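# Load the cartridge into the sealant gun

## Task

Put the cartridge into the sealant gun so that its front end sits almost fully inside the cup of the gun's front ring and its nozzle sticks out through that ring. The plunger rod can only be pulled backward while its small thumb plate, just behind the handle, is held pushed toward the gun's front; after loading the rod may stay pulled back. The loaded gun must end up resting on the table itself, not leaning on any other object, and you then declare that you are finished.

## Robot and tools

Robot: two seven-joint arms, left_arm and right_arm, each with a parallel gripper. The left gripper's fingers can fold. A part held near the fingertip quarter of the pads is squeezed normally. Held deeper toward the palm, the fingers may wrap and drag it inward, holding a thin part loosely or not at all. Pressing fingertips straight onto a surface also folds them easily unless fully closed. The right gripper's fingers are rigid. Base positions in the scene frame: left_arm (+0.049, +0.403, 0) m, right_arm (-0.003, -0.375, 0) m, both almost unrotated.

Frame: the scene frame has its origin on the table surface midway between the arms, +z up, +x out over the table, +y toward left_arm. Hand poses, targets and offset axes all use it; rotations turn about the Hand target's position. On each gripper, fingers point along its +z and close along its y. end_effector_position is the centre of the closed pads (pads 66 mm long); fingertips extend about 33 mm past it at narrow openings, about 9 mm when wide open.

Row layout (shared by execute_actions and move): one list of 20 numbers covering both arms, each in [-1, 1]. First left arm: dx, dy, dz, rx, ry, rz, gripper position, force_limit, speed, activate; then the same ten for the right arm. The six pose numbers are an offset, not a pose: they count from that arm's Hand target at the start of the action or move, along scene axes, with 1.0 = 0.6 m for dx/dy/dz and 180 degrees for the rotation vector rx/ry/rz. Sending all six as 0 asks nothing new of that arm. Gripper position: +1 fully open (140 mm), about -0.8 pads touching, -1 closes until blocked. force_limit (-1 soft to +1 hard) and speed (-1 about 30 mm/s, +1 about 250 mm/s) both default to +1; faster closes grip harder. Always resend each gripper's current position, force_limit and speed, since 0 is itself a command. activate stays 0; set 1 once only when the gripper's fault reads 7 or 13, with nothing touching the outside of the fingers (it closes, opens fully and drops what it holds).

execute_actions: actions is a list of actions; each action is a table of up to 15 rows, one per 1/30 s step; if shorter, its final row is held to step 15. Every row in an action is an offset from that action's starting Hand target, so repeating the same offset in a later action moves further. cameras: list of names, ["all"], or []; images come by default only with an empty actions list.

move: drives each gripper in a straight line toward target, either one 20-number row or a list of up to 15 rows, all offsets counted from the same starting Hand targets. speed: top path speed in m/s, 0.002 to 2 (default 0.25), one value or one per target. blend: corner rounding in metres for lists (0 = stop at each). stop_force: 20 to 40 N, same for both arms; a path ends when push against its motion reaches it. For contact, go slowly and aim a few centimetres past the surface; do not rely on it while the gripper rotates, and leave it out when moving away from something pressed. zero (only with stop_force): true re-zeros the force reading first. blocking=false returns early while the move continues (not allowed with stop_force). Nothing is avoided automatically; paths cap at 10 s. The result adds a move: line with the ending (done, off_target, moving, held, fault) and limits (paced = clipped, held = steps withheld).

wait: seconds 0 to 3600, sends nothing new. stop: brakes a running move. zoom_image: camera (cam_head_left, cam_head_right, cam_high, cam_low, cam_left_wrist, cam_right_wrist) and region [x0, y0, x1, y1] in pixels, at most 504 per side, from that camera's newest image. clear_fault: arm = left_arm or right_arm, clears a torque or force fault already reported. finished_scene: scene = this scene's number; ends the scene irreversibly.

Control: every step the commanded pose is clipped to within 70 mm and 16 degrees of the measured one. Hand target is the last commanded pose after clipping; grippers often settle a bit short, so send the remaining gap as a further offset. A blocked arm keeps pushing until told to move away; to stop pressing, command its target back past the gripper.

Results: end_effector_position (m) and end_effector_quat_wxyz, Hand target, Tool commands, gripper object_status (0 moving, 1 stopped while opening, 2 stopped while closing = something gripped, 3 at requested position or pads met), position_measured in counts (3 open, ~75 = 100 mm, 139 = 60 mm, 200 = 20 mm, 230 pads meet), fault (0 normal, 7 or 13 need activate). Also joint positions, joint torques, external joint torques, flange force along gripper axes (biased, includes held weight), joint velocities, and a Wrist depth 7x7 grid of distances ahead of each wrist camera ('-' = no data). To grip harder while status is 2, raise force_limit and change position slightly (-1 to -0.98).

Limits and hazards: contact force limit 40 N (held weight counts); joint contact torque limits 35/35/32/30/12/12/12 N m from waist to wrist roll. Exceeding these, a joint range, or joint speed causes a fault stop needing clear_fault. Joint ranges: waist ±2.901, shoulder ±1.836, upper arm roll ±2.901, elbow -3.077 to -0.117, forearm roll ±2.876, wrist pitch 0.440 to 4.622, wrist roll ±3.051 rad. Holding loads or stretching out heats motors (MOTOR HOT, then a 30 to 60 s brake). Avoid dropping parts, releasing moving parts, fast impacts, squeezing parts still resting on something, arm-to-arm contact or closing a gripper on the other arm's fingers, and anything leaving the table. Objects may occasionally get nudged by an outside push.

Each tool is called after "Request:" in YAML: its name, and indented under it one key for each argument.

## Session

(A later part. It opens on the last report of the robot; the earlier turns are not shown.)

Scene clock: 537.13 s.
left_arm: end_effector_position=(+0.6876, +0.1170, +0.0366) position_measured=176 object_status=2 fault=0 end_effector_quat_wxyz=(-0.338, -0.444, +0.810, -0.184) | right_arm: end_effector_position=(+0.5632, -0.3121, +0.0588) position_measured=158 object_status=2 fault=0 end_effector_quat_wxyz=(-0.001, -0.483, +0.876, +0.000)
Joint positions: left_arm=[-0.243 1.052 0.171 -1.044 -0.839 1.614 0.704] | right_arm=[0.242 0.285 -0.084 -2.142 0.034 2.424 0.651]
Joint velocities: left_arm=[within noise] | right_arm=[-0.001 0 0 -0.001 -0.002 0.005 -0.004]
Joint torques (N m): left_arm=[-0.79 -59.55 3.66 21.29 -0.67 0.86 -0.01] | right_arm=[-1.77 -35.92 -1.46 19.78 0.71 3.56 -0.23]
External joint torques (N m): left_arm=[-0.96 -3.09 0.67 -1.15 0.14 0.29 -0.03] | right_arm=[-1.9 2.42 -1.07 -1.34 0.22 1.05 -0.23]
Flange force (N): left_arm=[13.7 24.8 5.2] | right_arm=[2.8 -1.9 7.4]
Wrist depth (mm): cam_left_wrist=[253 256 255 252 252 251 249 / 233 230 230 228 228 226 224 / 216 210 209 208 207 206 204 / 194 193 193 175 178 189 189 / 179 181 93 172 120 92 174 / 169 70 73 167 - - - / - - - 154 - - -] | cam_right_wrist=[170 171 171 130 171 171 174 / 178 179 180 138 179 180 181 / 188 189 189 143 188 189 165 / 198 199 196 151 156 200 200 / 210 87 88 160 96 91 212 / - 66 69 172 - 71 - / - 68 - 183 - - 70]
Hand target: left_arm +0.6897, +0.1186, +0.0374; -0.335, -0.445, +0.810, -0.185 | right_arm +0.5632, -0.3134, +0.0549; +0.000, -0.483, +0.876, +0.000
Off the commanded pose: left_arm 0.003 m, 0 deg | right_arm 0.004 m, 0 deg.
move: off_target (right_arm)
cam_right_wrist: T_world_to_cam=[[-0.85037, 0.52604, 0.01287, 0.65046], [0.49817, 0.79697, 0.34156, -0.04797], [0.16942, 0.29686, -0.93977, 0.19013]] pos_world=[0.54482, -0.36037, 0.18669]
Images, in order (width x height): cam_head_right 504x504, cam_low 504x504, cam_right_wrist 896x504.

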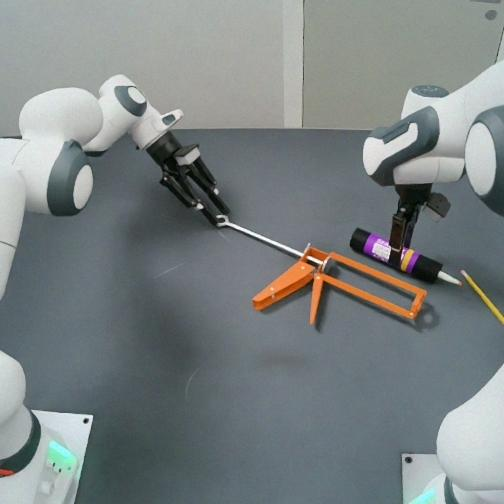

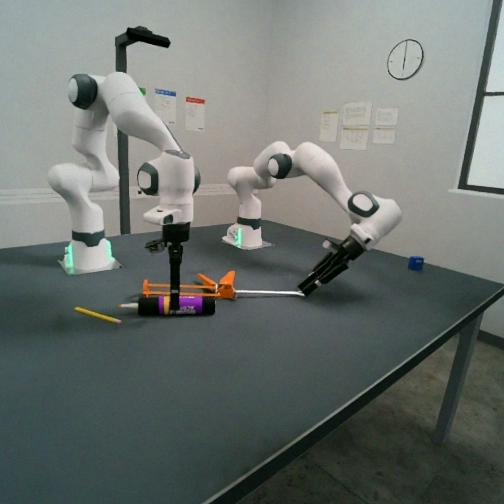

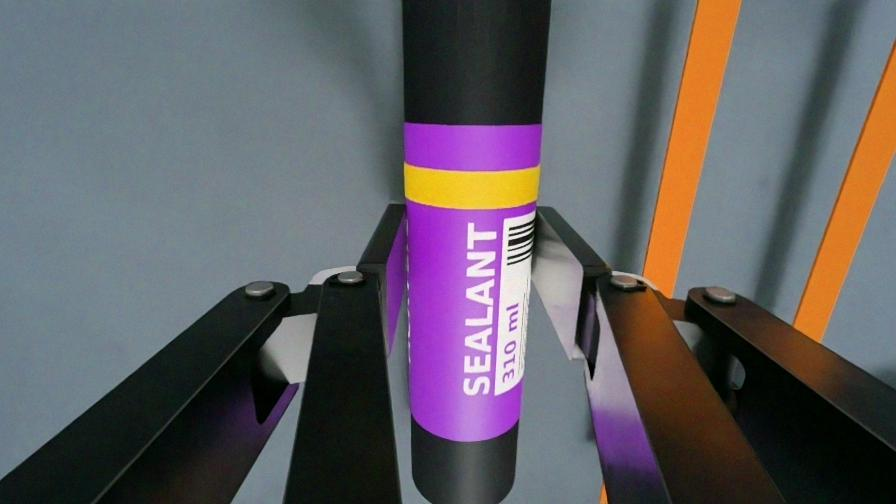

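Request:
move:
  target:
    - [0,0,0,0,0,0,-1,-0.7,-1,0, 0,0,0.005,0,0,0,0.35,-0.4,-0.3,0]
    - [0,0,0,0,0,0,-1,-0.7,-1,0, -0.0446,-0.0704,0.25,0,0,0,0.35,-0.4,-0.3,0]
  speed: 0.25
  cameras: ["cam_right_wrist"]

Scene clock: 545.83 s.
left_arm: end_effector_position=(+0.6876, +0.1170, +0.0366) position_measured=176 object_status=2 fault=0 end_effector_quat_wxyz=(-0.338, -0.444, +0.810, -0.184) | right_arm: end_effector_position=(+0.5377, -0.3544, +0.2059) position_measured=85 object_status=3 fault=0 end_effector_quat_wxyz=(+0.002, -0.480, +0.877, +0.001)
Joint positions: left_arm=[-0.243 1.052 0.171 -1.044 -0.839 1.614 0.704] | right_arm=[0.208 -0.01 -0.123 -2.118 0.003 2.112 0.605]
Joint velocities: left_arm=[within noise] | right_arm=[0 0 0.002 0 0 -0.006 -0.004]
Joint torques (N m): left_arm=[-0.74 -59.64 3.59 21.32 -0.64 0.88 0.08] | right_arm=[-0.6 -32.04 -0.92 23.91 0.32 2.25 -0.2]
External joint torques (N m): left_arm=[-0.5 -3.25 0.82 -1.11 0.18 0.32 0.06] | right_arm=[-0.58 -0.69 -0.93 -0.08 -0.33 -0.27 -0.2]
Flange force (N): left_arm=[13.5 25.3 4.8] | right_arm=[2.7 0.7 -1.3]
Wrist depth (mm): cam_left_wrist=[258 256 255 252 251 250 249 / 233 231 230 228 227 226 225 / 212 210 209 208 207 206 205 / 194 193 192 181 177 189 188 / 179 181 86 172 120 92 174 / 169 70 73 167 - - - / - - - 154 - - -] | cam_right_wrist=[306 302 304 305 304 299 305 / 323 323 312 313 317 - 327 / 332 342 327 296 332 339 337 / 356 346 154 316 149 351 333 / - 85 366 337 371 99 88 / - 69 399 394 393 72 74 / - - 423 432 - - -]
Hand target: left_arm +0.6897, +0.1186, +0.0374; -0.335, -0.445, +0.810, -0.185 | right_arm +0.5365, -0.3557, +0.2049; +0.000, -0.483, +0.876, +0.000
Off the commanded pose: left_arm 0.003 m, 0 deg | right_arm 0.002 m, 0 deg.
move: done
cam_right_wrist: T_world_to_cam=[[-0.84676, 0.53186, 0.01135, 0.64961], [0.50196, 0.79174, 0.34811, -0.05699], [0.17616, 0.30046, -0.93738, 0.34237]] pos_world=[0.51836, -0.40325, 0.3334]

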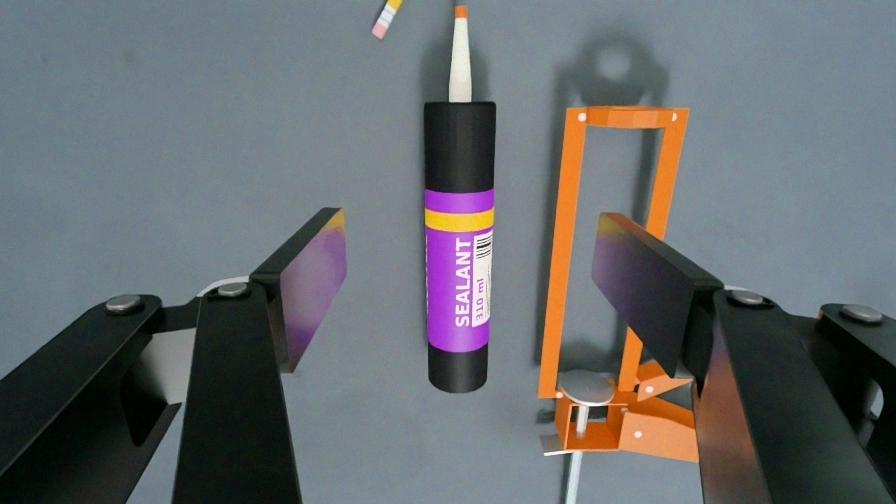

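Request:
zoom_image:
  camera: "cam_right_wrist"
  region: [400, 80, 720, 260]

Request:
zoom_image:
  camera: "cam_right_wrist"
  region: [400, 300, 720, 480]

Scaled by 1.575 from the camera's image (finer frame: 1280x720).

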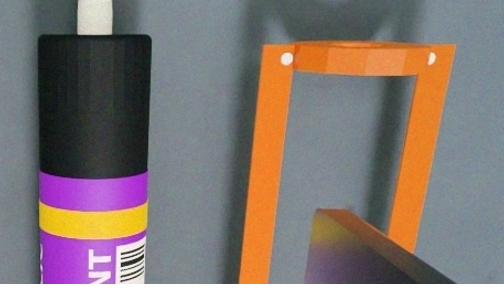

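Scaled by 1.575 from the camera's image (finer frame: 1280x720).

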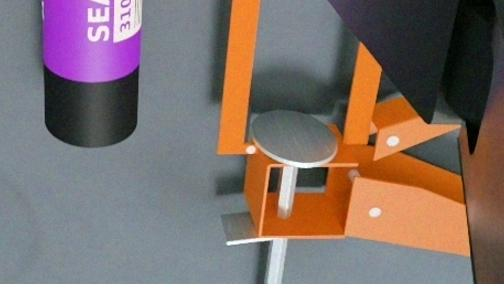

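Request:
move:
  target: [0,0,0,0,0,0,-1,-0.7,-1,0, 0.0532,0.085,-0.2565,0,0,0,0.1,-0.4,-0.3,0]
  speed: 0.2
  cameras: ["cam_right_wrist"]

Scene clock: 605.80 s.
left_arm: end_effector_position=(+0.6876, +0.1170, +0.0366) position_measured=176 object_status=2 fault=0 end_effector_quat_wxyz=(-0.338, -0.444, +0.810, -0.184) | right_arm: end_effector_position=(+0.5668, -0.3060, +0.0508) position_measured=117 object_status=3 fault=0 end_effector_quat_wxyz=(-0.003, -0.485, +0.874, +0.000)
Joint positions: left_arm=[-0.243 1.052 0.171 -1.044 -0.839 1.614 0.704] | right_arm=[0.248 0.312 -0.08 -2.125 0.034 2.431 0.656]
Joint velocities: left_arm=[within noise] | right_arm=[0 0 0 0 0 0.005 0.005]
Joint torques (N m): left_arm=[-0.81 -59.64 3.59 21.35 -0.63 0.89 -0.01] | right_arm=[-0.58 -39.78 -1.16 21.05 0.81 2.6 0.13]
External joint torques (N m): left_arm=[-0.72 -3.18 0.72 -1.1 0.18 0.32 -0.03] | right_arm=[-0.55 -0.72 -0.61 0.09 0.33 0.1 0.13]
Flange force (N): left_arm=[13.6 24.8 5.0] | right_arm=[1.6 0.6 -1.1]
Wrist depth (mm): cam_left_wrist=[258 256 255 248 251 249 243 / 232 231 230 228 227 226 226 / 212 207 209 207 207 206 208 / 194 194 193 185 175 190 188 / 179 181 93 174 120 92 174 / 169 70 73 167 - - - / - - - 154 - - -] | cam_right_wrist=[163 163 164 123 165 164 167 / 171 171 172 128 172 172 173 / 180 181 181 136 181 180 182 / 189 190 186 144 151 166 192 / 198 81 102 152 158 94 174 / - 88 212 162 216 - 90 / - - 229 174 - - -]
Hand target: left_arm +0.6897, +0.1186, +0.0374; -0.335, -0.445, +0.810, -0.185 | right_arm +0.5684, -0.3047, +0.0510; +0.000, -0.483, +0.876, +0.000
Off the commanded pose: left_arm 0.003 m, 0 deg | right_arm 0.002 m, 0 deg.
move: done
cam_right_wrist: T_world_to_cam=[[-0.85322, 0.52133, 0.01481, 0.6505], [0.49479, 0.80015, 0.33903, -0.04887], [0.1649, 0.29659, -0.94066, 0.18259]] pos_world=[0.54909, -0.35418, 0.17869]

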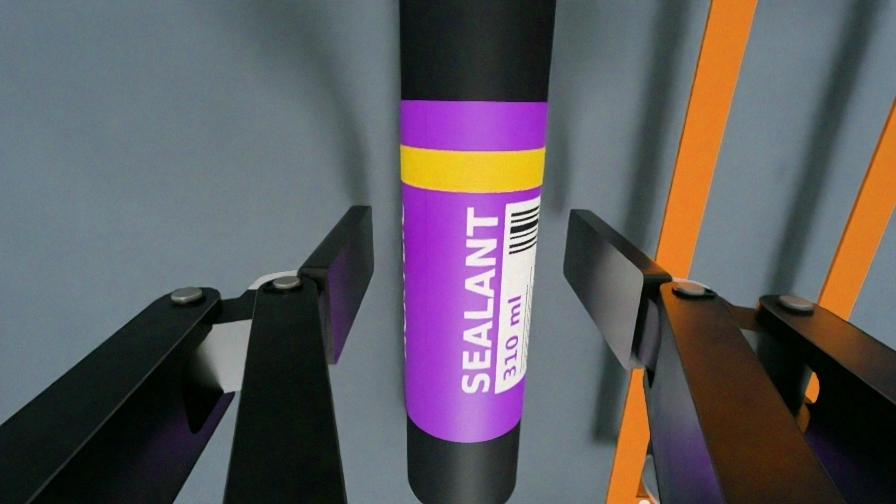

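Request:
move:
  target:
    - [0,0,0,0,0,0,-1,-0.7,-1,0, 0.0027,0.0042,0,0,0,0,0.1,-0.2,-0.3,0]
    - [0,0,0,0,0,0,-1,-0.7,-1,0, 0.0027,0.0042,0,0,0,0,-1,-0.1,-1,0]
    - [0,0,0,0,0,0,-1,-0.7,-1,0, 0.0027,0.0042,0.04,0,0,0,-1,-0.1,-1,0]
  speed: [0.1,0.1,0.04]
  cameras: ["cam_right_wrist","cam_low"]

Scene clock: 615.57 s.
left_arm: end_effector_position=(+0.6876, +0.1170, +0.0366) position_measured=176 object_status=2 fault=0 end_effector_quat_wxyz=(-0.338, -0.444, +0.810, -0.184) | right_arm: end_effector_position=(+0.5654, -0.3027, +0.0690) position_measured=158 object_status=2 fault=0 end_effector_quat_wxyz=(-0.006, -0.483, +0.876, +0.003)
Joint positions: left_arm=[-0.243 1.052 0.171 -1.044 -0.839 1.614 0.704] | right_arm=[0.249 0.282 -0.077 -2.112 0.034 2.379 0.666]
Joint velocities: left_arm=[within noise] | right_arm=[0 0 0 0 0 -0.004 -0.001]
Joint torques (N m): left_arm=[-0.7 -59.62 3.59 21.36 -0.66 0.88 0.09] | right_arm=[-0.25 -43.79 -1.62 23.7 0.34 2.64 0.12]
External joint torques (N m): left_arm=[-0.82 -3.04 0.62 -1.15 0.15 0.3 0.07] | right_arm=[-0.22 -5.2 -1.14 2.25 -0.17 0.16 0.12]
Flange force (N): left_arm=[13.4 24.7 5.2] | right_arm=[3.6 3.5 -9.9]
Wrist depth (mm): cam_left_wrist=[258 257 254 252 249 250 248 / 232 230 230 228 227 226 225 / 211 210 209 207 207 206 205 / 193 194 193 182 178 187 189 / 179 181 92 174 120 92 174 / 169 70 73 167 - - - / - - - 154 - - -] | cam_right_wrist=[178 179 181 123 182 158 183 / 187 189 188 128 190 193 192 / 196 197 199 135 199 201 203 / 206 208 205 143 156 213 213 / 217 87 88 153 96 90 227 / - 67 69 163 183 71 - / - 68 - 174 - - 70]
Hand target: left_arm +0.6897, +0.1186, +0.0374; -0.335, -0.445, +0.810, -0.185 | right_arm +0.5700, -0.3022, +0.0750; +0.000, -0.483, +0.876, +0.000
Off the commanded pose: left_arm 0.003 m, 0 deg | right_arm 0.008 m, 1 deg.
move: off_target (right_arm)
cam_right_wrist: T_world_to_cam=[[-0.84987, 0.52645, 0.02375, 0.64639], [0.50254, 0.79605, 0.33727, -0.06253], [0.15866, 0.29857, -0.94111, 0.20311]] pos_world=[0.54855, -0.35116, 0.19689]
Images, in order (width x height): cam_low 504x504, cam_right_wrist 896x504.

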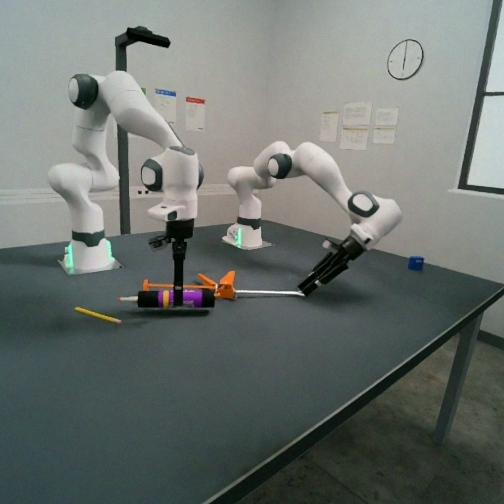

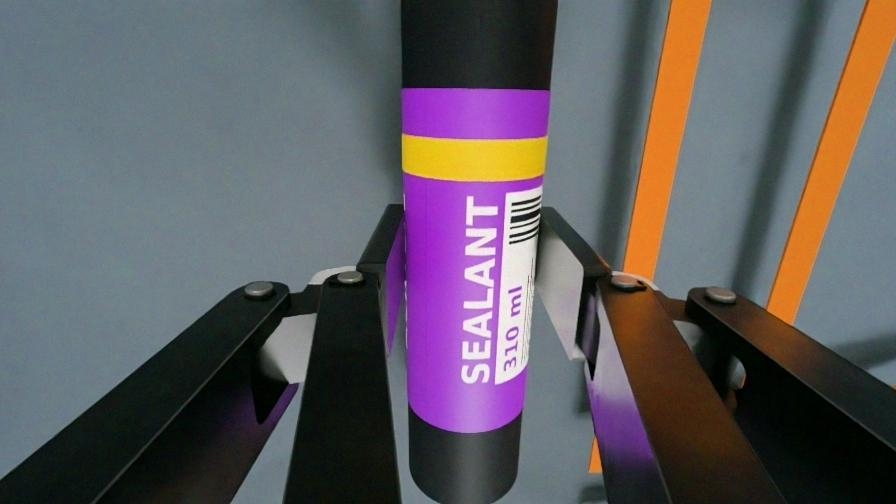

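Request:
move:
  target:
    - [0,0,0,0,0,0,-1,-0.7,-1,0, 0,0,0.0833,0,0,0,-1,-0.1,-1,0]
    - [0,0,0,0,0,0,-1,-0.7,-1,0, -0.0733,0.224,0.0833,0.047,-0.0297,0,-1,-0.1,-1,0]
  speed: [0.06,0.1]
  blend: [0.01,0]
  cameras: ["cam_right_wrist","cam_low","cam_head_right","cam_head_left"]

Scene clock: 639.80 s.
left_arm: end_effector_position=(+0.6876, +0.1170, +0.0366) position_measured=176 object_status=2 fault=0 end_effector_quat_wxyz=(-0.338, -0.444, +0.810, -0.184) | right_arm: end_effector_position=(+0.5209, -0.1698, +0.1186) position_measured=158 object_status=2 fault=0 end_effector_quat_wxyz=(+0.067, -0.485, +0.871, +0.043)
Joint positions: left_arm=[-0.243 1.052 0.171 -1.044 -0.839 1.614 0.704] | right_arm=[0.351 0.089 0.031 -2.277 0.17 2.477 0.762]
Joint velocities: left_arm=[within noise] | right_arm=[0 0 0 0 0.001 0.002 0.004]
Joint torques (N m): left_arm=[-0.75 -59.71 3.62 21.3 -0.65 0.89 0.11] | right_arm=[-0.6 -38.32 -0.65 24.34 0.98 3.54 0.17]
External joint torques (N m): left_arm=[-0.69 -3.14 0.75 -1.19 0.17 0.32 0.08] | right_arm=[-0.6 -5.63 -0.79 2.36 0.51 0.83 0.18]
Flange force (N): left_arm=[13.7 25.6 5.2] | right_arm=[4.7 3.9 -10.3]
Wrist depth (mm): cam_left_wrist=[259 256 254 252 251 250 248 / 232 231 230 228 227 226 229 / 212 211 209 207 207 206 205 / 194 193 192 175 178 189 189 / 179 181 93 172 120 92 174 / 169 70 73 167 - - - / - - - 154 - - -] | cam_right_wrist=[214 214 215 123 213 217 218 / 229 230 235 128 227 232 233 / 247 246 248 135 226 243 252 / 271 268 264 143 151 272 274 / 293 81 88 152 96 91 299 / - 67 69 162 - 71 - / - 68 - 174 - - 70]
Hand target: left_arm +0.6897, +0.1186, +0.0374; -0.335, -0.445, +0.810, -0.185 | right_arm +0.5260, -0.1678, +0.1250; +0.076, -0.481, +0.873, +0.042
Off the commanded pose: left_arm 0.003 m, 0 deg | right_arm 0.008 m, 1 deg.
move: off_target (right_arm)
cam_right_wrist: T_world_to_cam=[[-0.8553, 0.51773, 0.02056, 0.53919], [0.46057, 0.74148, 0.48794, -0.16797], [0.23737, 0.4268, -0.87264, 0.18986]] pos_world=[0.49346, -0.23564, 0.23655]
Images, in order (width x height): cam_head_left 504x504, cam_head_right 504x504, cam_low 504x504, cam_right_wrist 896x504.

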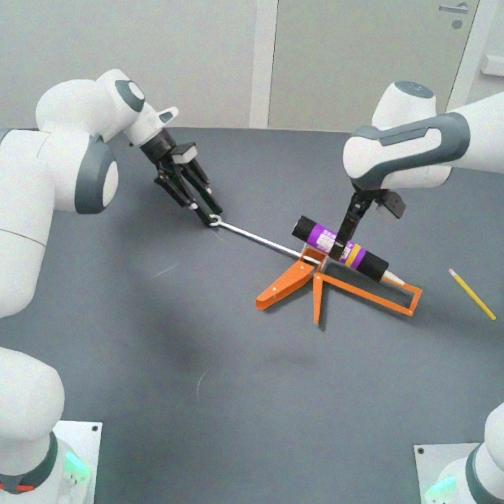

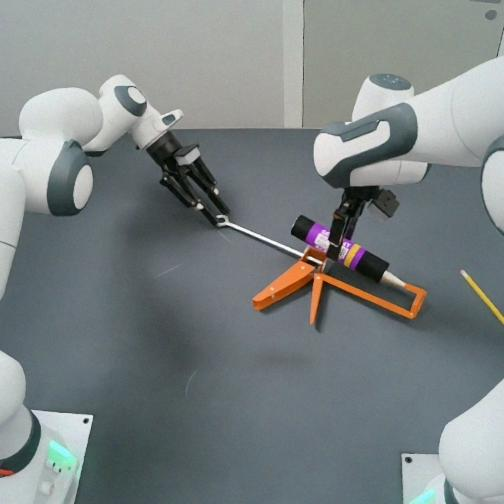

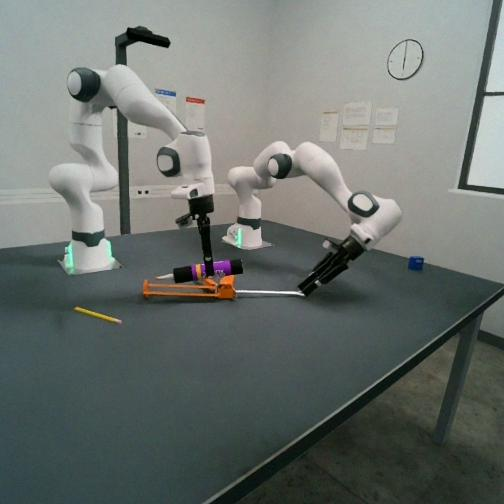

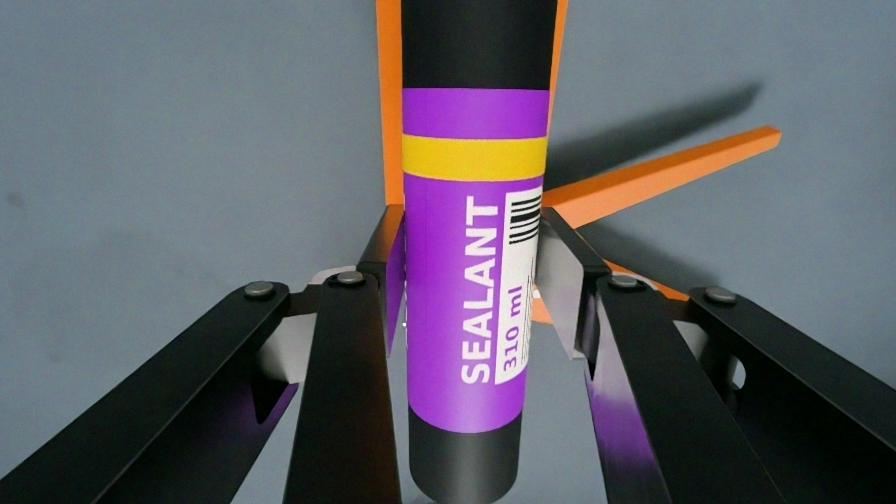

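Request:
zoom_image:
  camera: "cam_head_right"
  region: [280, 200, 450, 330]

Request:
zoom_image:
  camera: "cam_low"
  region: [130, 240, 270, 310]

Scaled by 2.965 from the camera's image (finer frame: 720x720).

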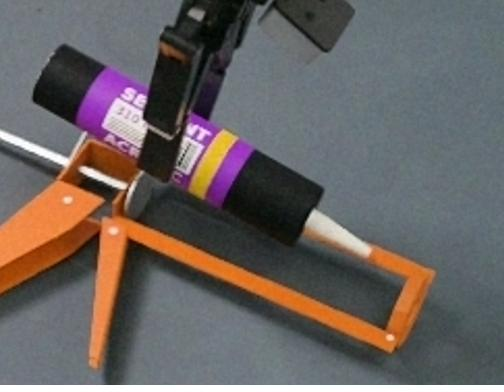

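Scaled by 3.600 from the camera's image (finer frame: 720x720).

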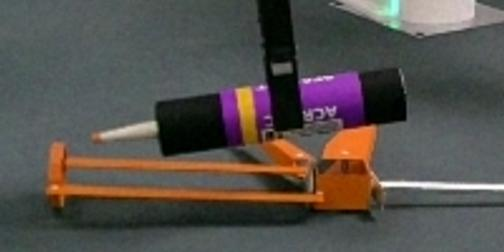

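Request:
move:
  target: [0,0,0,0,0,0,-1,-0.7,-1,0, -0.0158,-0.0223,-0.046,0.016,-0.0101,-0.004,-1,-0.1,-1,0]
  speed: 0.06
  cameras: ["cam_right_wrist","cam_low","cam_head_right"]

Request:
zoom_image:
  camera: "cam_low"
  region: [130, 250, 270, 320]

Request:
zoom_image:
  camera: "cam_head_right"
  region: [280, 210, 450, 330]

Scene clock: 700.00 s.
left_arm: end_effector_position=(+0.6876, +0.1170, +0.0366) position_measured=176 object_status=2 fault=0 end_effector_quat_wxyz=(-0.338, -0.444, +0.810, -0.184) | right_arm: end_effector_position=(+0.5112, -0.1822, +0.0916) position_measured=158 object_status=2 fault=0 end_effector_quat_wxyz=(+0.094, -0.474, +0.874, +0.057)
Joint positions: left_arm=[-0.243 1.052 0.171 -1.045 -0.839 1.614 0.704] | right_arm=[0.326 0.084 0.036 -2.387 0.29 2.617 0.651]
Joint velocities: left_arm=[within noise] | right_arm=[-0.002 -0.001 -0.001 0 0 0 -0.006]
Joint torques (N m): left_arm=[-0.8 -59.61 3.62 21.39 -0.62 0.86 0.04] | right_arm=[-0.94 -36.49 -0.35 23.09 0.79 3.67 -0.17]
External joint torques (N m): left_arm=[-0.96 -3.12 0.64 -1.06 0.19 0.28 0.02] | right_arm=[-1 -4.97 -0.54 2.19 0.51 0.92 -0.17]
Flange force (N): left_arm=[13.5 24.3 5.0] | right_arm=[4.1 2.4 -9.5]
Wrist depth (mm): cam_left_wrist=[258 256 255 252 251 250 248 / 232 231 230 228 228 226 224 / 212 210 208 208 207 206 205 / 194 194 192 175 178 190 189 / 179 181 92 172 120 92 174 / 169 70 73 167 - - - / - - - 154 - - -] | cam_right_wrist=[185 186 184 122 186 189 191 / 204 202 202 128 201 205 205 / 219 217 221 135 215 215 221 / 236 242 237 143 151 244 246 / - 82 88 152 96 90 274 / - 67 69 163 - 71 - / - 68 - 174 - - 70]
Hand target: left_arm +0.6897, +0.1186, +0.0374; -0.335, -0.445, +0.810, -0.185 | right_arm +0.5166, -0.1811, +0.0974; +0.102, -0.474, +0.873, +0.056
Off the commanded pose: left_arm 0.003 m, 0 deg | right_arm 0.008 m, 1 deg.
move: off_target (right_arm)
cam_right_wrist: T_world_to_cam=[[-0.84466, 0.53486, 0.02199, 0.53539], [0.46029, 0.7047, 0.53993, -0.1524], [0.27329, 0.46618, -0.84142, 0.15986]] pos_world=[0.47868, -0.25348, 0.20502]
Images, in order (width x height): cam_head_right 504x504, cam_low 504x504, cam_right_wrist 896x504.

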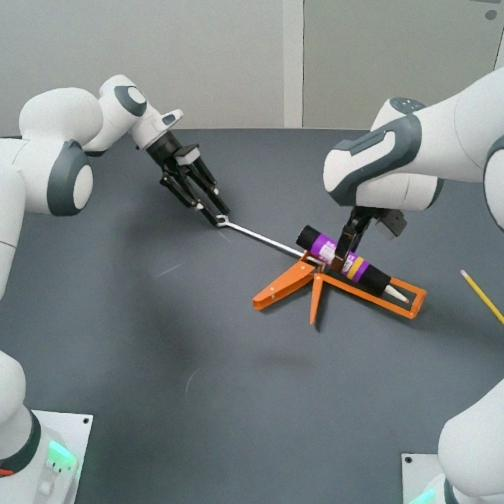

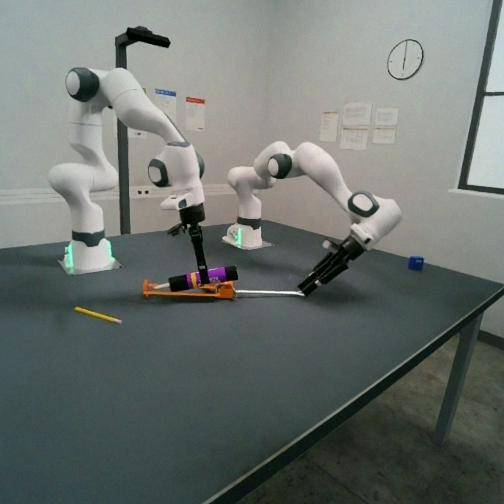

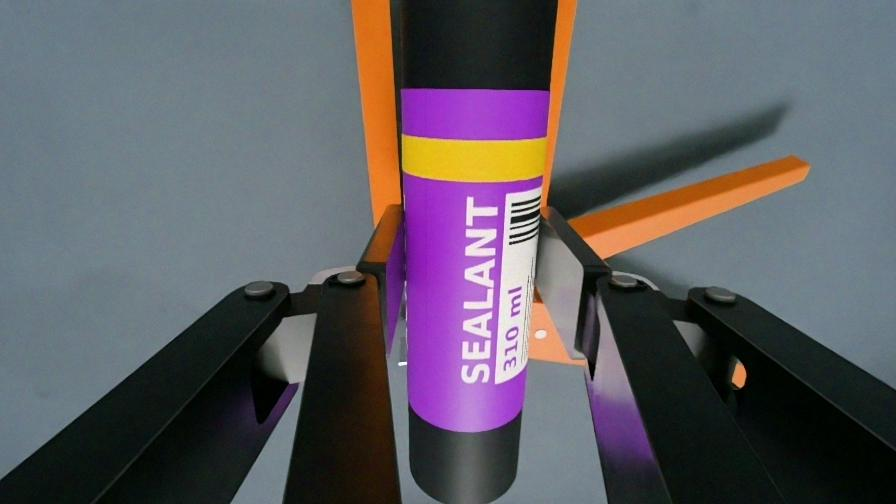

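Scaled by 3.600 from the camera's image (finer frame: 720x720).

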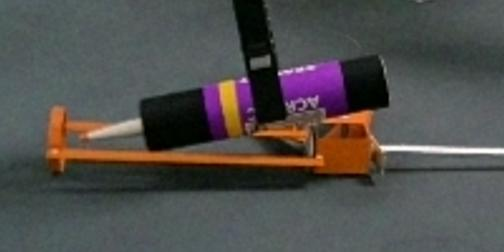

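Scaled by 2.965 from the camera's image (finer frame: 720x720).

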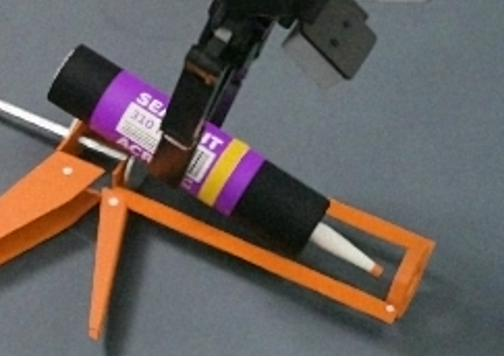

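Request:
move:
  target: [0,0,0,0,0,0,-1,-0.7,-1,0, -0.0474,-0.0796,-0.0255,0,0,0,-1,-0.1,-1,0]
  speed: 0.05
  stop_force: 25
  cameras: ["cam_right_wrist","cam_low","cam_head_right"]

Request:
zoom_image:
  camera: "cam_low"
  region: [130, 250, 270, 320]

Request:
zoom_image:
  camera: "cam_head_right"
  region: [300, 220, 450, 330]

Scene clock: 727.30 s.
left_arm: end_effector_position=(+0.6878, +0.1170, +0.0369) position_measured=176 object_status=2 fault=0 end_effector_quat_wxyz=(-0.337, -0.444, +0.810, -0.184) | right_arm: end_effector_position=(+0.4838, -0.2287, +0.0778) position_measured=158 object_status=2 fault=0 end_effector_quat_wxyz=(+0.096, -0.475, +0.873, +0.058)
Joint positions: left_arm=[-0.243 1.051 0.171 -1.045 -0.839 1.614 0.704] | right_arm=[0.282 0.016 0.012 -2.518 0.353 2.666 0.516]
Joint torques (N m): left_arm=[-0.79 -59.29 3.6 21.37 -0.65 0.9 0.03] | right_arm=[-0.59 -32.75 -1.13 21.51 0.71 3.36 -0.25]
External joint torques (N m): left_arm=[-0.82 -2.94 0.69 -1.02 0.15 0.33 0.01] | right_arm=[-0.68 -4.23 -1.23 1.39 0.54 0.64 -0.24]
Flange force (N): left_arm=[12.8 23.2 4.8] | right_arm=[4.8 2.9 -9.2]
Wrist depth (mm): cam_left_wrist=[258 257 254 252 252 250 249 / 234 231 235 228 228 226 225 / 212 210 210 208 207 206 206 / 195 194 193 182 177 189 189 / 179 178 93 172 120 92 175 / 169 70 73 167 - - - / - - - 152 - - -] | cam_right_wrist=[174 174 172 121 171 177 178 / 188 189 186 128 184 191 192 / 205 205 206 135 201 209 210 / 225 226 222 143 144 225 230 / 249 82 88 153 96 91 247 / - 67 69 165 - 71 - / - 68 - 177 - - 70]
Hand target: left_arm +0.6897, +0.1186, +0.0374; -0.335, -0.445, +0.810, -0.185 | right_arm +0.4881, -0.2289, +0.0821; +0.102, -0.474, +0.873, +0.056
Off the commanded pose: left_arm 0.003 m, 0 deg | right_arm 0.006 m, 1 deg.
move: off_target (right_arm)
cam_right_wrist: T_world_to_cam=[[-0.8462, 0.53249, 0.02016, 0.53772], [0.45639, 0.7047, 0.54324, -0.09789], [0.27506, 0.46889, -0.83934, 0.17704]] pos_world=[0.45099, -0.30036, 0.19093]
Images, in order (width x height): cam_head_right 504x504, cam_low 504x504, cam_right_wrist 896x504.

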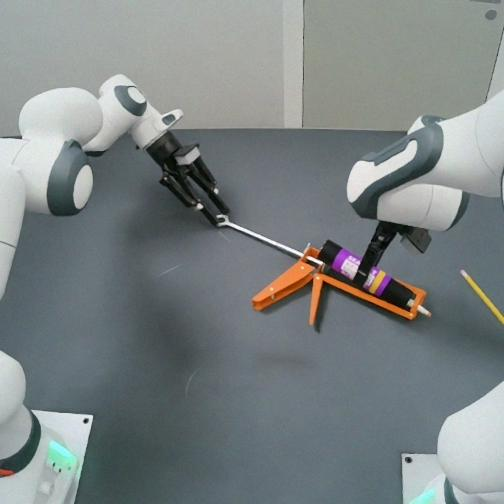

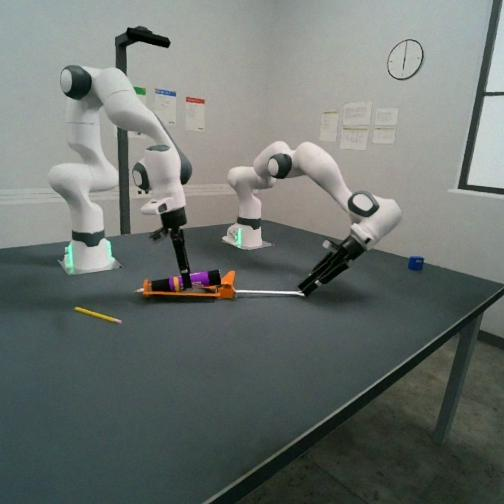

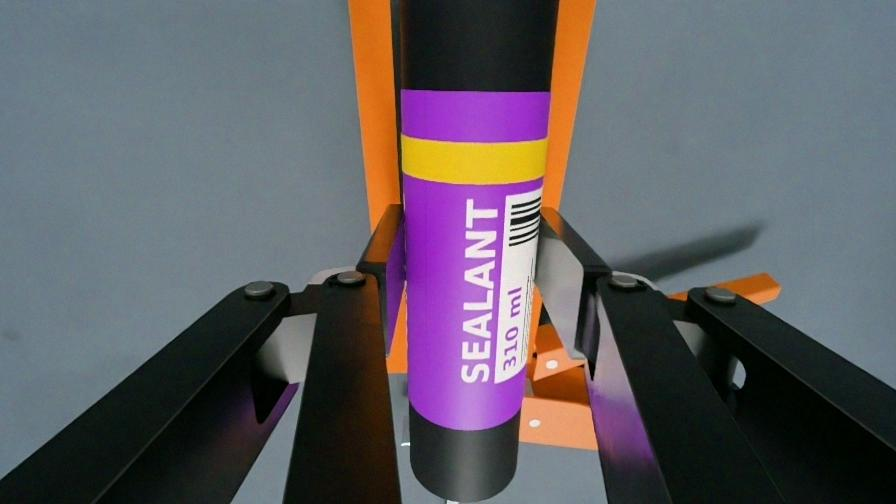

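Scaled by 3.600 from the camera's image (finer frame: 720x720).

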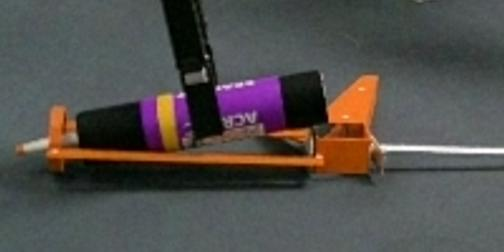

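Scaled by 3.360 from the camera's image (finer frame: 720x720).

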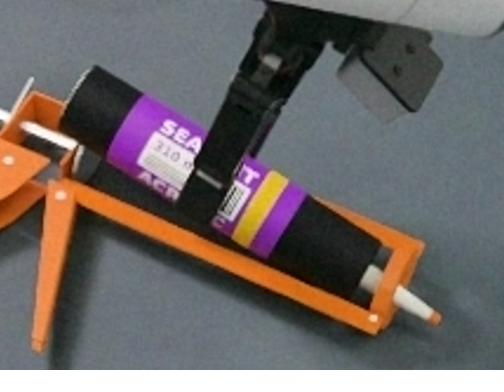

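Request:
move:
  target: [0,0,0,0,0,0,-1,-0.7,-1,0, -0.0059,-0.014,-0.0025,0,0,0,-1,-0.1,-1,0]
  speed: 0.04
  stop_force: 20
  cameras: ["cam_low","cam_head_right"]

Request:
zoom_image:
  camera: "cam_low"
  region: [130, 260, 240, 310]

Request:
zoom_image:
  camera: "cam_head_right"
  region: [300, 220, 450, 330]

Scene clock: 750.97 s.
left_arm: end_effector_position=(+0.6878, +0.1170, +0.0369) position_measured=176 object_status=2 fault=0 end_effector_quat_wxyz=(-0.337, -0.444, +0.810, -0.184) | right_arm: end_effector_position=(+0.4802, -0.2368, +0.0764) position_measured=158 object_status=2 fault=0 end_effector_quat_wxyz=(+0.096, -0.475, +0.873, +0.058)
Joint positions: left_arm=[-0.243 1.051 0.171 -1.045 -0.839 1.614 0.704] | right_arm=[0.276 0.006 0.004 -2.534 0.362 2.669 0.495]
Joint torques (N m): left_arm=[-0.78 -59.33 3.6 21.36 -0.62 0.96 0.07] | right_arm=[-0.72 -32.34 -1.33 21.37 0.64 3.38 -0.28]
External joint torques (N m): left_arm=[-0.84 -3.3 0.68 -0.85 0.17 0.41 0.05] | right_arm=[-0.73 -4.23 -1.34 1.34 0.47 0.67 -0.27]
Flange force (N): left_arm=[13.3 23.7 4.8] | right_arm=[5.0 3.0 -9.3]
Wrist depth (mm): cam_left_wrist=[259 257 255 253 252 250 250 / 233 231 231 228 228 226 225 / 212 211 210 208 207 206 205 / 194 193 193 175 178 189 189 / 179 182 92 172 120 92 175 / 170 70 73 167 - - - / - - - 154 - - -] | cam_right_wrist=[173 173 171 121 153 175 177 / 187 187 185 128 183 190 191 / 203 204 205 135 199 207 208 / 223 223 220 143 151 228 229 / 246 82 88 153 96 91 249 / - 67 69 166 184 71 - / - 68 - 177 - - 70]
Hand target: left_arm +0.6897, +0.1186, +0.0374; -0.335, -0.445, +0.810, -0.185 | right_arm +0.4846, -0.2373, +0.0806; +0.102, -0.474, +0.873, +0.056
Off the commanded pose: left_arm 0.003 m, 0 deg | right_arm 0.006 m, 1 deg.
move: off_target (right_arm)
Images, in order (width x height): cam_head_right 504x504, cam_low 504x504.

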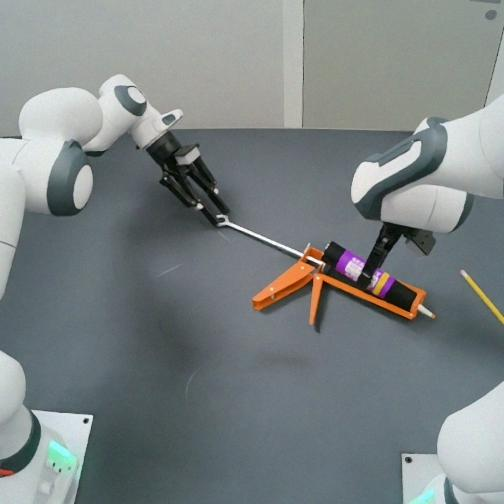

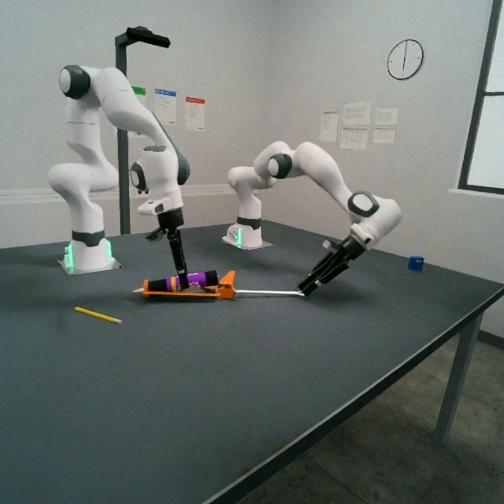

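Scaled by 4.582 from the camera's image (finer frame: 720x720).

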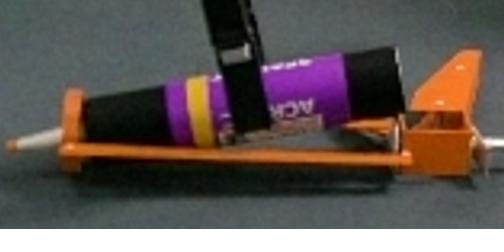

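Scaled by 3.360 from the camera's image (finer frame: 720x720).

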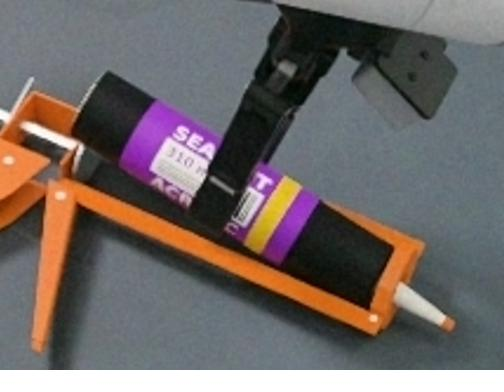

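Request:
move:
  target: [0,0,0,0,0,0,-1,-0.7,-1,0, -0.0062,-0.0099,-0.002,0,0,0,-1,-0.1,-1,0]
  speed: 0.03
  stop_force: 20
  cameras: ["cam_low","cam_head_right","cam_right_wrist"]

Request:
zoom_image:
  camera: "cam_low"
  region: [130, 260, 240, 310]

Request:
zoom_image:
  camera: "cam_head_right"
  region: [300, 220, 450, 330]

Scene clock: 760.10 s.
left_arm: end_effector_position=(+0.6878, +0.1170, +0.0370) position_measured=176 object_status=2 fault=0 end_effector_quat_wxyz=(-0.337, -0.444, +0.810, -0.184) | right_arm: end_effector_position=(+0.4767, -0.2427, +0.0754) position_measured=158 object_status=2 fault=0 end_effector_quat_wxyz=(+0.096, -0.475, +0.873, +0.058)
Joint positions: left_arm=[-0.243 1.051 0.171 -1.045 -0.839 1.614 0.704] | right_arm=[0.272 -0.003 -0.002 -2.549 0.369 2.673 0.478]
Joint torques (N m): left_arm=[-0.81 -59.26 3.6 21.33 -0.63 1.02 0.08] | right_arm=[-0.64 -31.79 -1.34 21.17 0.64 3.37 -0.23]
External joint torques (N m): left_arm=[-0.99 -2.91 0.6 -1.03 0.17 0.45 0.06] | right_arm=[-0.62 -4.19 -1.32 1.25 0.48 0.66 -0.23]
Flange force (N): left_arm=[13.0 23.6 5.3] | right_arm=[5.0 3.4 -9.3]
Wrist depth (mm): cam_left_wrist=[259 257 255 249 252 250 248 / 233 231 231 229 226 226 225 / 212 211 210 208 207 206 205 / 194 194 193 175 178 190 189 / 179 182 93 172 120 92 174 / 170 70 73 165 - - - / - - - 154 - - -] | cam_right_wrist=[172 172 170 121 150 174 175 / 186 186 186 128 182 189 190 / 203 202 203 135 198 206 207 / 222 224 216 142 151 227 228 / 244 81 88 153 96 91 248 / - 67 69 166 185 71 - / - 68 - 178 - - 70]
Hand target: left_arm +0.6897, +0.1186, +0.0374; -0.335, -0.445, +0.810, -0.185 | right_arm +0.4809, -0.2432, +0.0794; +0.102, -0.474, +0.873, +0.056
Off the commanded pose: left_arm 0.003 m, 0 deg | right_arm 0.006 m, 1 deg.
move: off_target (right_arm)
cam_right_wrist: T_world_to_cam=[[-0.84591, 0.53294, 0.02036, 0.53911], [0.45669, 0.7041, 0.54376, -0.08385], [0.27546, 0.46926, -0.839, 0.18345]] pos_world=[0.4438, -0.31436, 0.18853]
Images, in order (width x height): cam_head_right 504x504, cam_low 504x504, cam_right_wrist 896x504.

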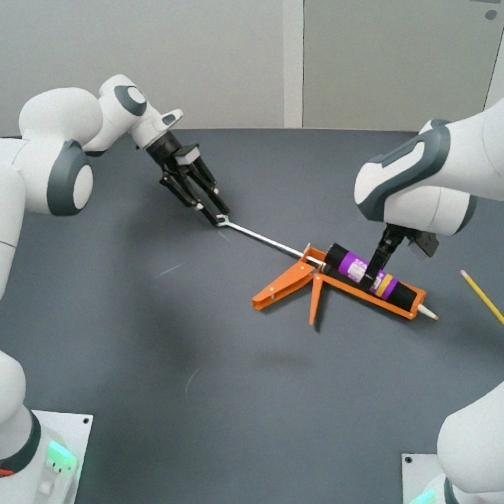

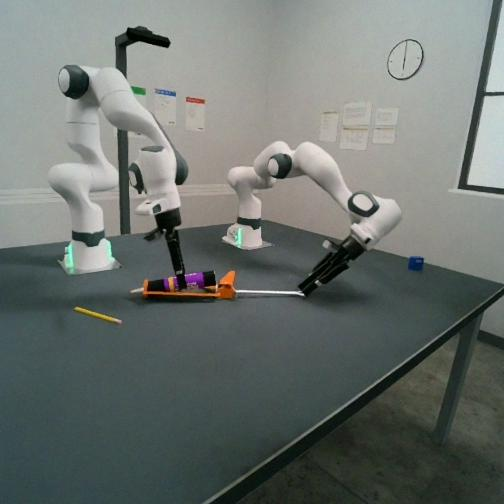

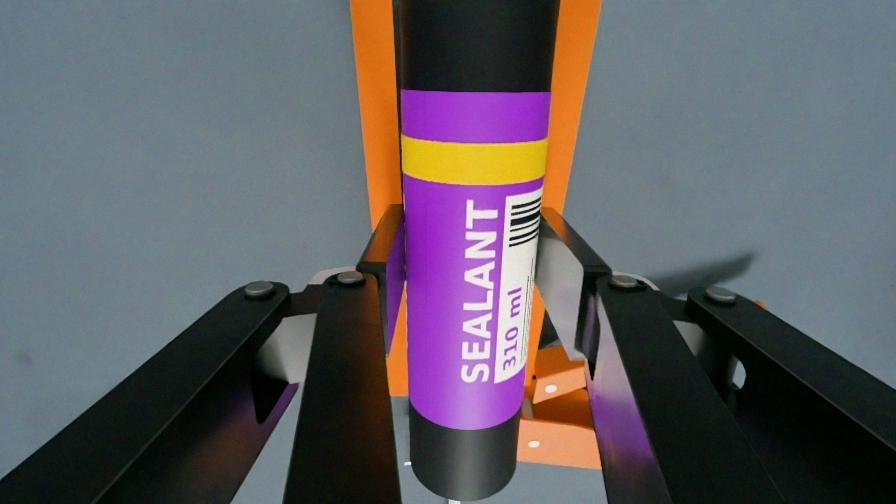

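Scaled by 4.582 from the camera's image (finer frame: 720x720).

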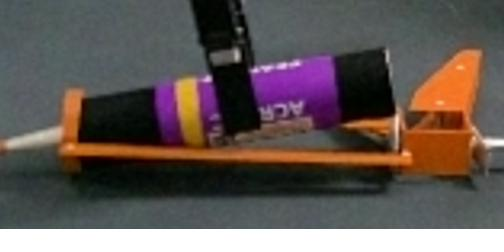

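Scaled by 3.360 from the camera's image (finer frame: 720x720).

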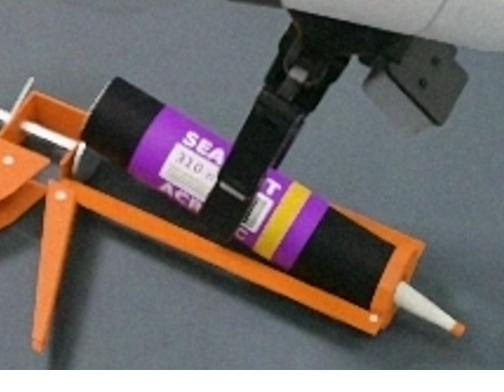

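Request:
move:
  target:
    - [0,0,0,0,0,0,-1,-0.7,-1,0, -0.0027,-0.0042,0,0,0,0,-1,-0.1,-1,0]
    - [0,0,0,0,0,0,-1,-0.7,-1,0, 0.0005,0.0008,-0.0125,-0.023,0.0146,0,-1,-0.1,-1,0]
  speed: 0.03
  cameras: ["cam_low","cam_head_right","cam_right_wrist"]

Request:
zoom_image:
  camera: "cam_low"
  region: [130, 260, 240, 310]

Request:
zoom_image:
  camera: "cam_head_right"
  region: [300, 220, 450, 330]

Scene clock: 783.57 s.
left_arm: end_effector_position=(+0.6877, +0.1171, +0.0368) position_measured=176 object_status=2 fault=0 end_effector_quat_wxyz=(-0.337, -0.444, +0.810, -0.184) | right_arm: end_effector_position=(+0.4769, -0.2437, +0.0679) position_measured=158 object_status=2 fault=0 end_effector_quat_wxyz=(+0.061, -0.476, +0.876, +0.038)
Joint positions: left_arm=[-0.243 1.051 0.171 -1.045 -0.839 1.614 0.704] | right_arm=[0.281 0.036 0 -2.502 0.213 2.626 0.627]
Joint velocities: left_arm=[within noise] | right_arm=[0.001 -0.002 0 0.001 0.001 0 0.006]
Joint torques (N m): left_arm=[-0.79 -59.29 3.58 21.51 -0.7 0.86 0.02] | right_arm=[-0.48 -32.3 -1.01 22.29 0.09 2.96 0.13]
External joint torques (N m): left_arm=[-1.05 -2.81 0.53 -0.93 0.1 0.27 -0.01] | right_arm=[-0.46 -3.41 -1.01 2.46 -0.21 0.29 0.13]
Flange force (N): left_arm=[12.3 21.7 4.7] | right_arm=[-0.1 -0.5 -8.7]
Wrist depth (mm): cam_left_wrist=[259 257 250 252 252 250 249 / 233 232 230 228 227 226 225 / 212 211 210 208 207 206 205 / 194 194 193 188 177 189 189 / 180 181 93 174 120 92 175 / 169 70 73 167 - - - / - - - 154 - - -] | cam_right_wrist=[170 170 168 121 147 172 174 / 181 182 180 128 179 185 185 / 195 196 196 135 192 199 200 / 211 211 206 143 151 216 216 / 229 87 88 153 96 91 232 / - 67 69 165 183 71 - / - 68 - 177 - - 70]
Hand target: left_arm +0.6897, +0.1186, +0.0374; -0.335, -0.445, +0.810, -0.185 | right_arm +0.4812, -0.2428, +0.0719; +0.065, -0.476, +0.876, +0.035
Off the commanded pose: left_arm 0.003 m, 0 deg | right_arm 0.006 m, 1 deg.
move: off_target (right_arm)
cam_right_wrist: T_world_to_cam=[[-0.84505, 0.53434, 0.01933, 0.54], [0.4784, 0.73944, 0.47367, -0.0761], [0.23881, 0.40952, -0.88049, 0.1833]] pos_world=[0.44896, -0.30735, 0.18701]
Images, in order (width x height): cam_head_right 504x504, cam_low 504x504, cam_right_wrist 896x504.

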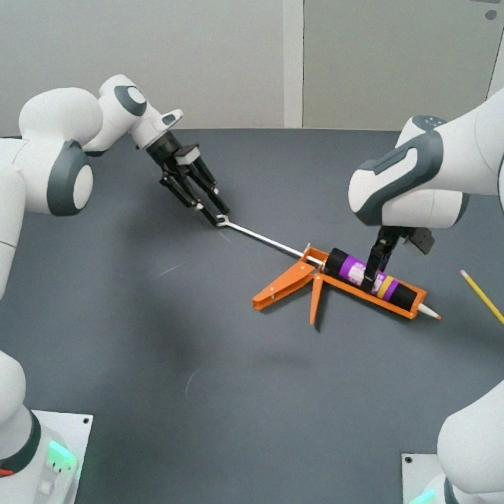

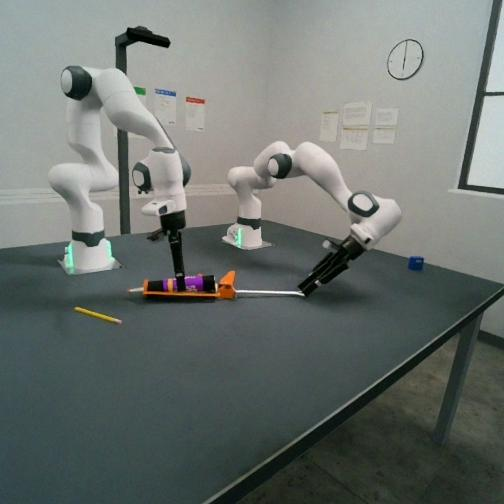

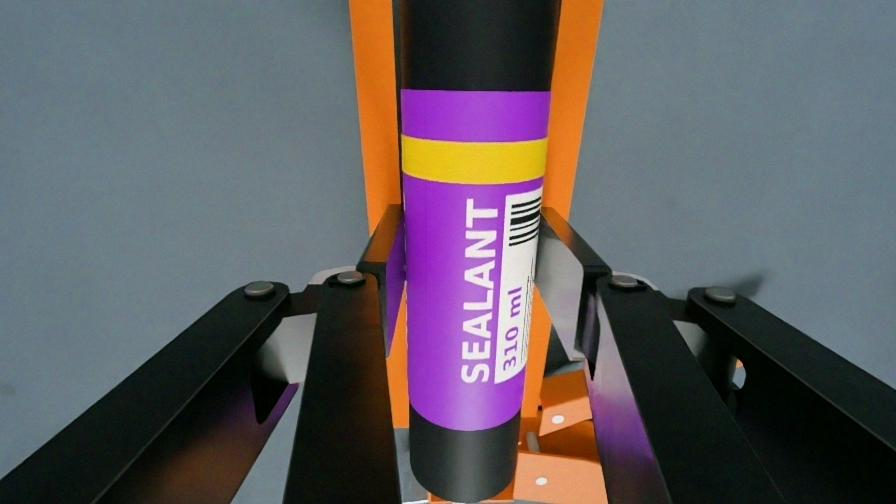

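Scaled by 4.582 from the camera's image (finer frame: 720x720).

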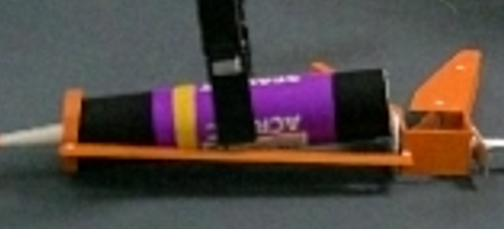

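Scaled by 3.360 from the camera's image (finer frame: 720x720).

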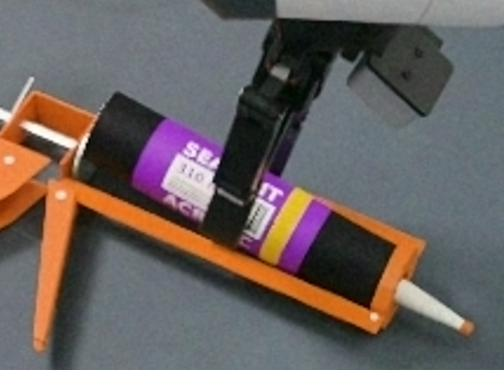

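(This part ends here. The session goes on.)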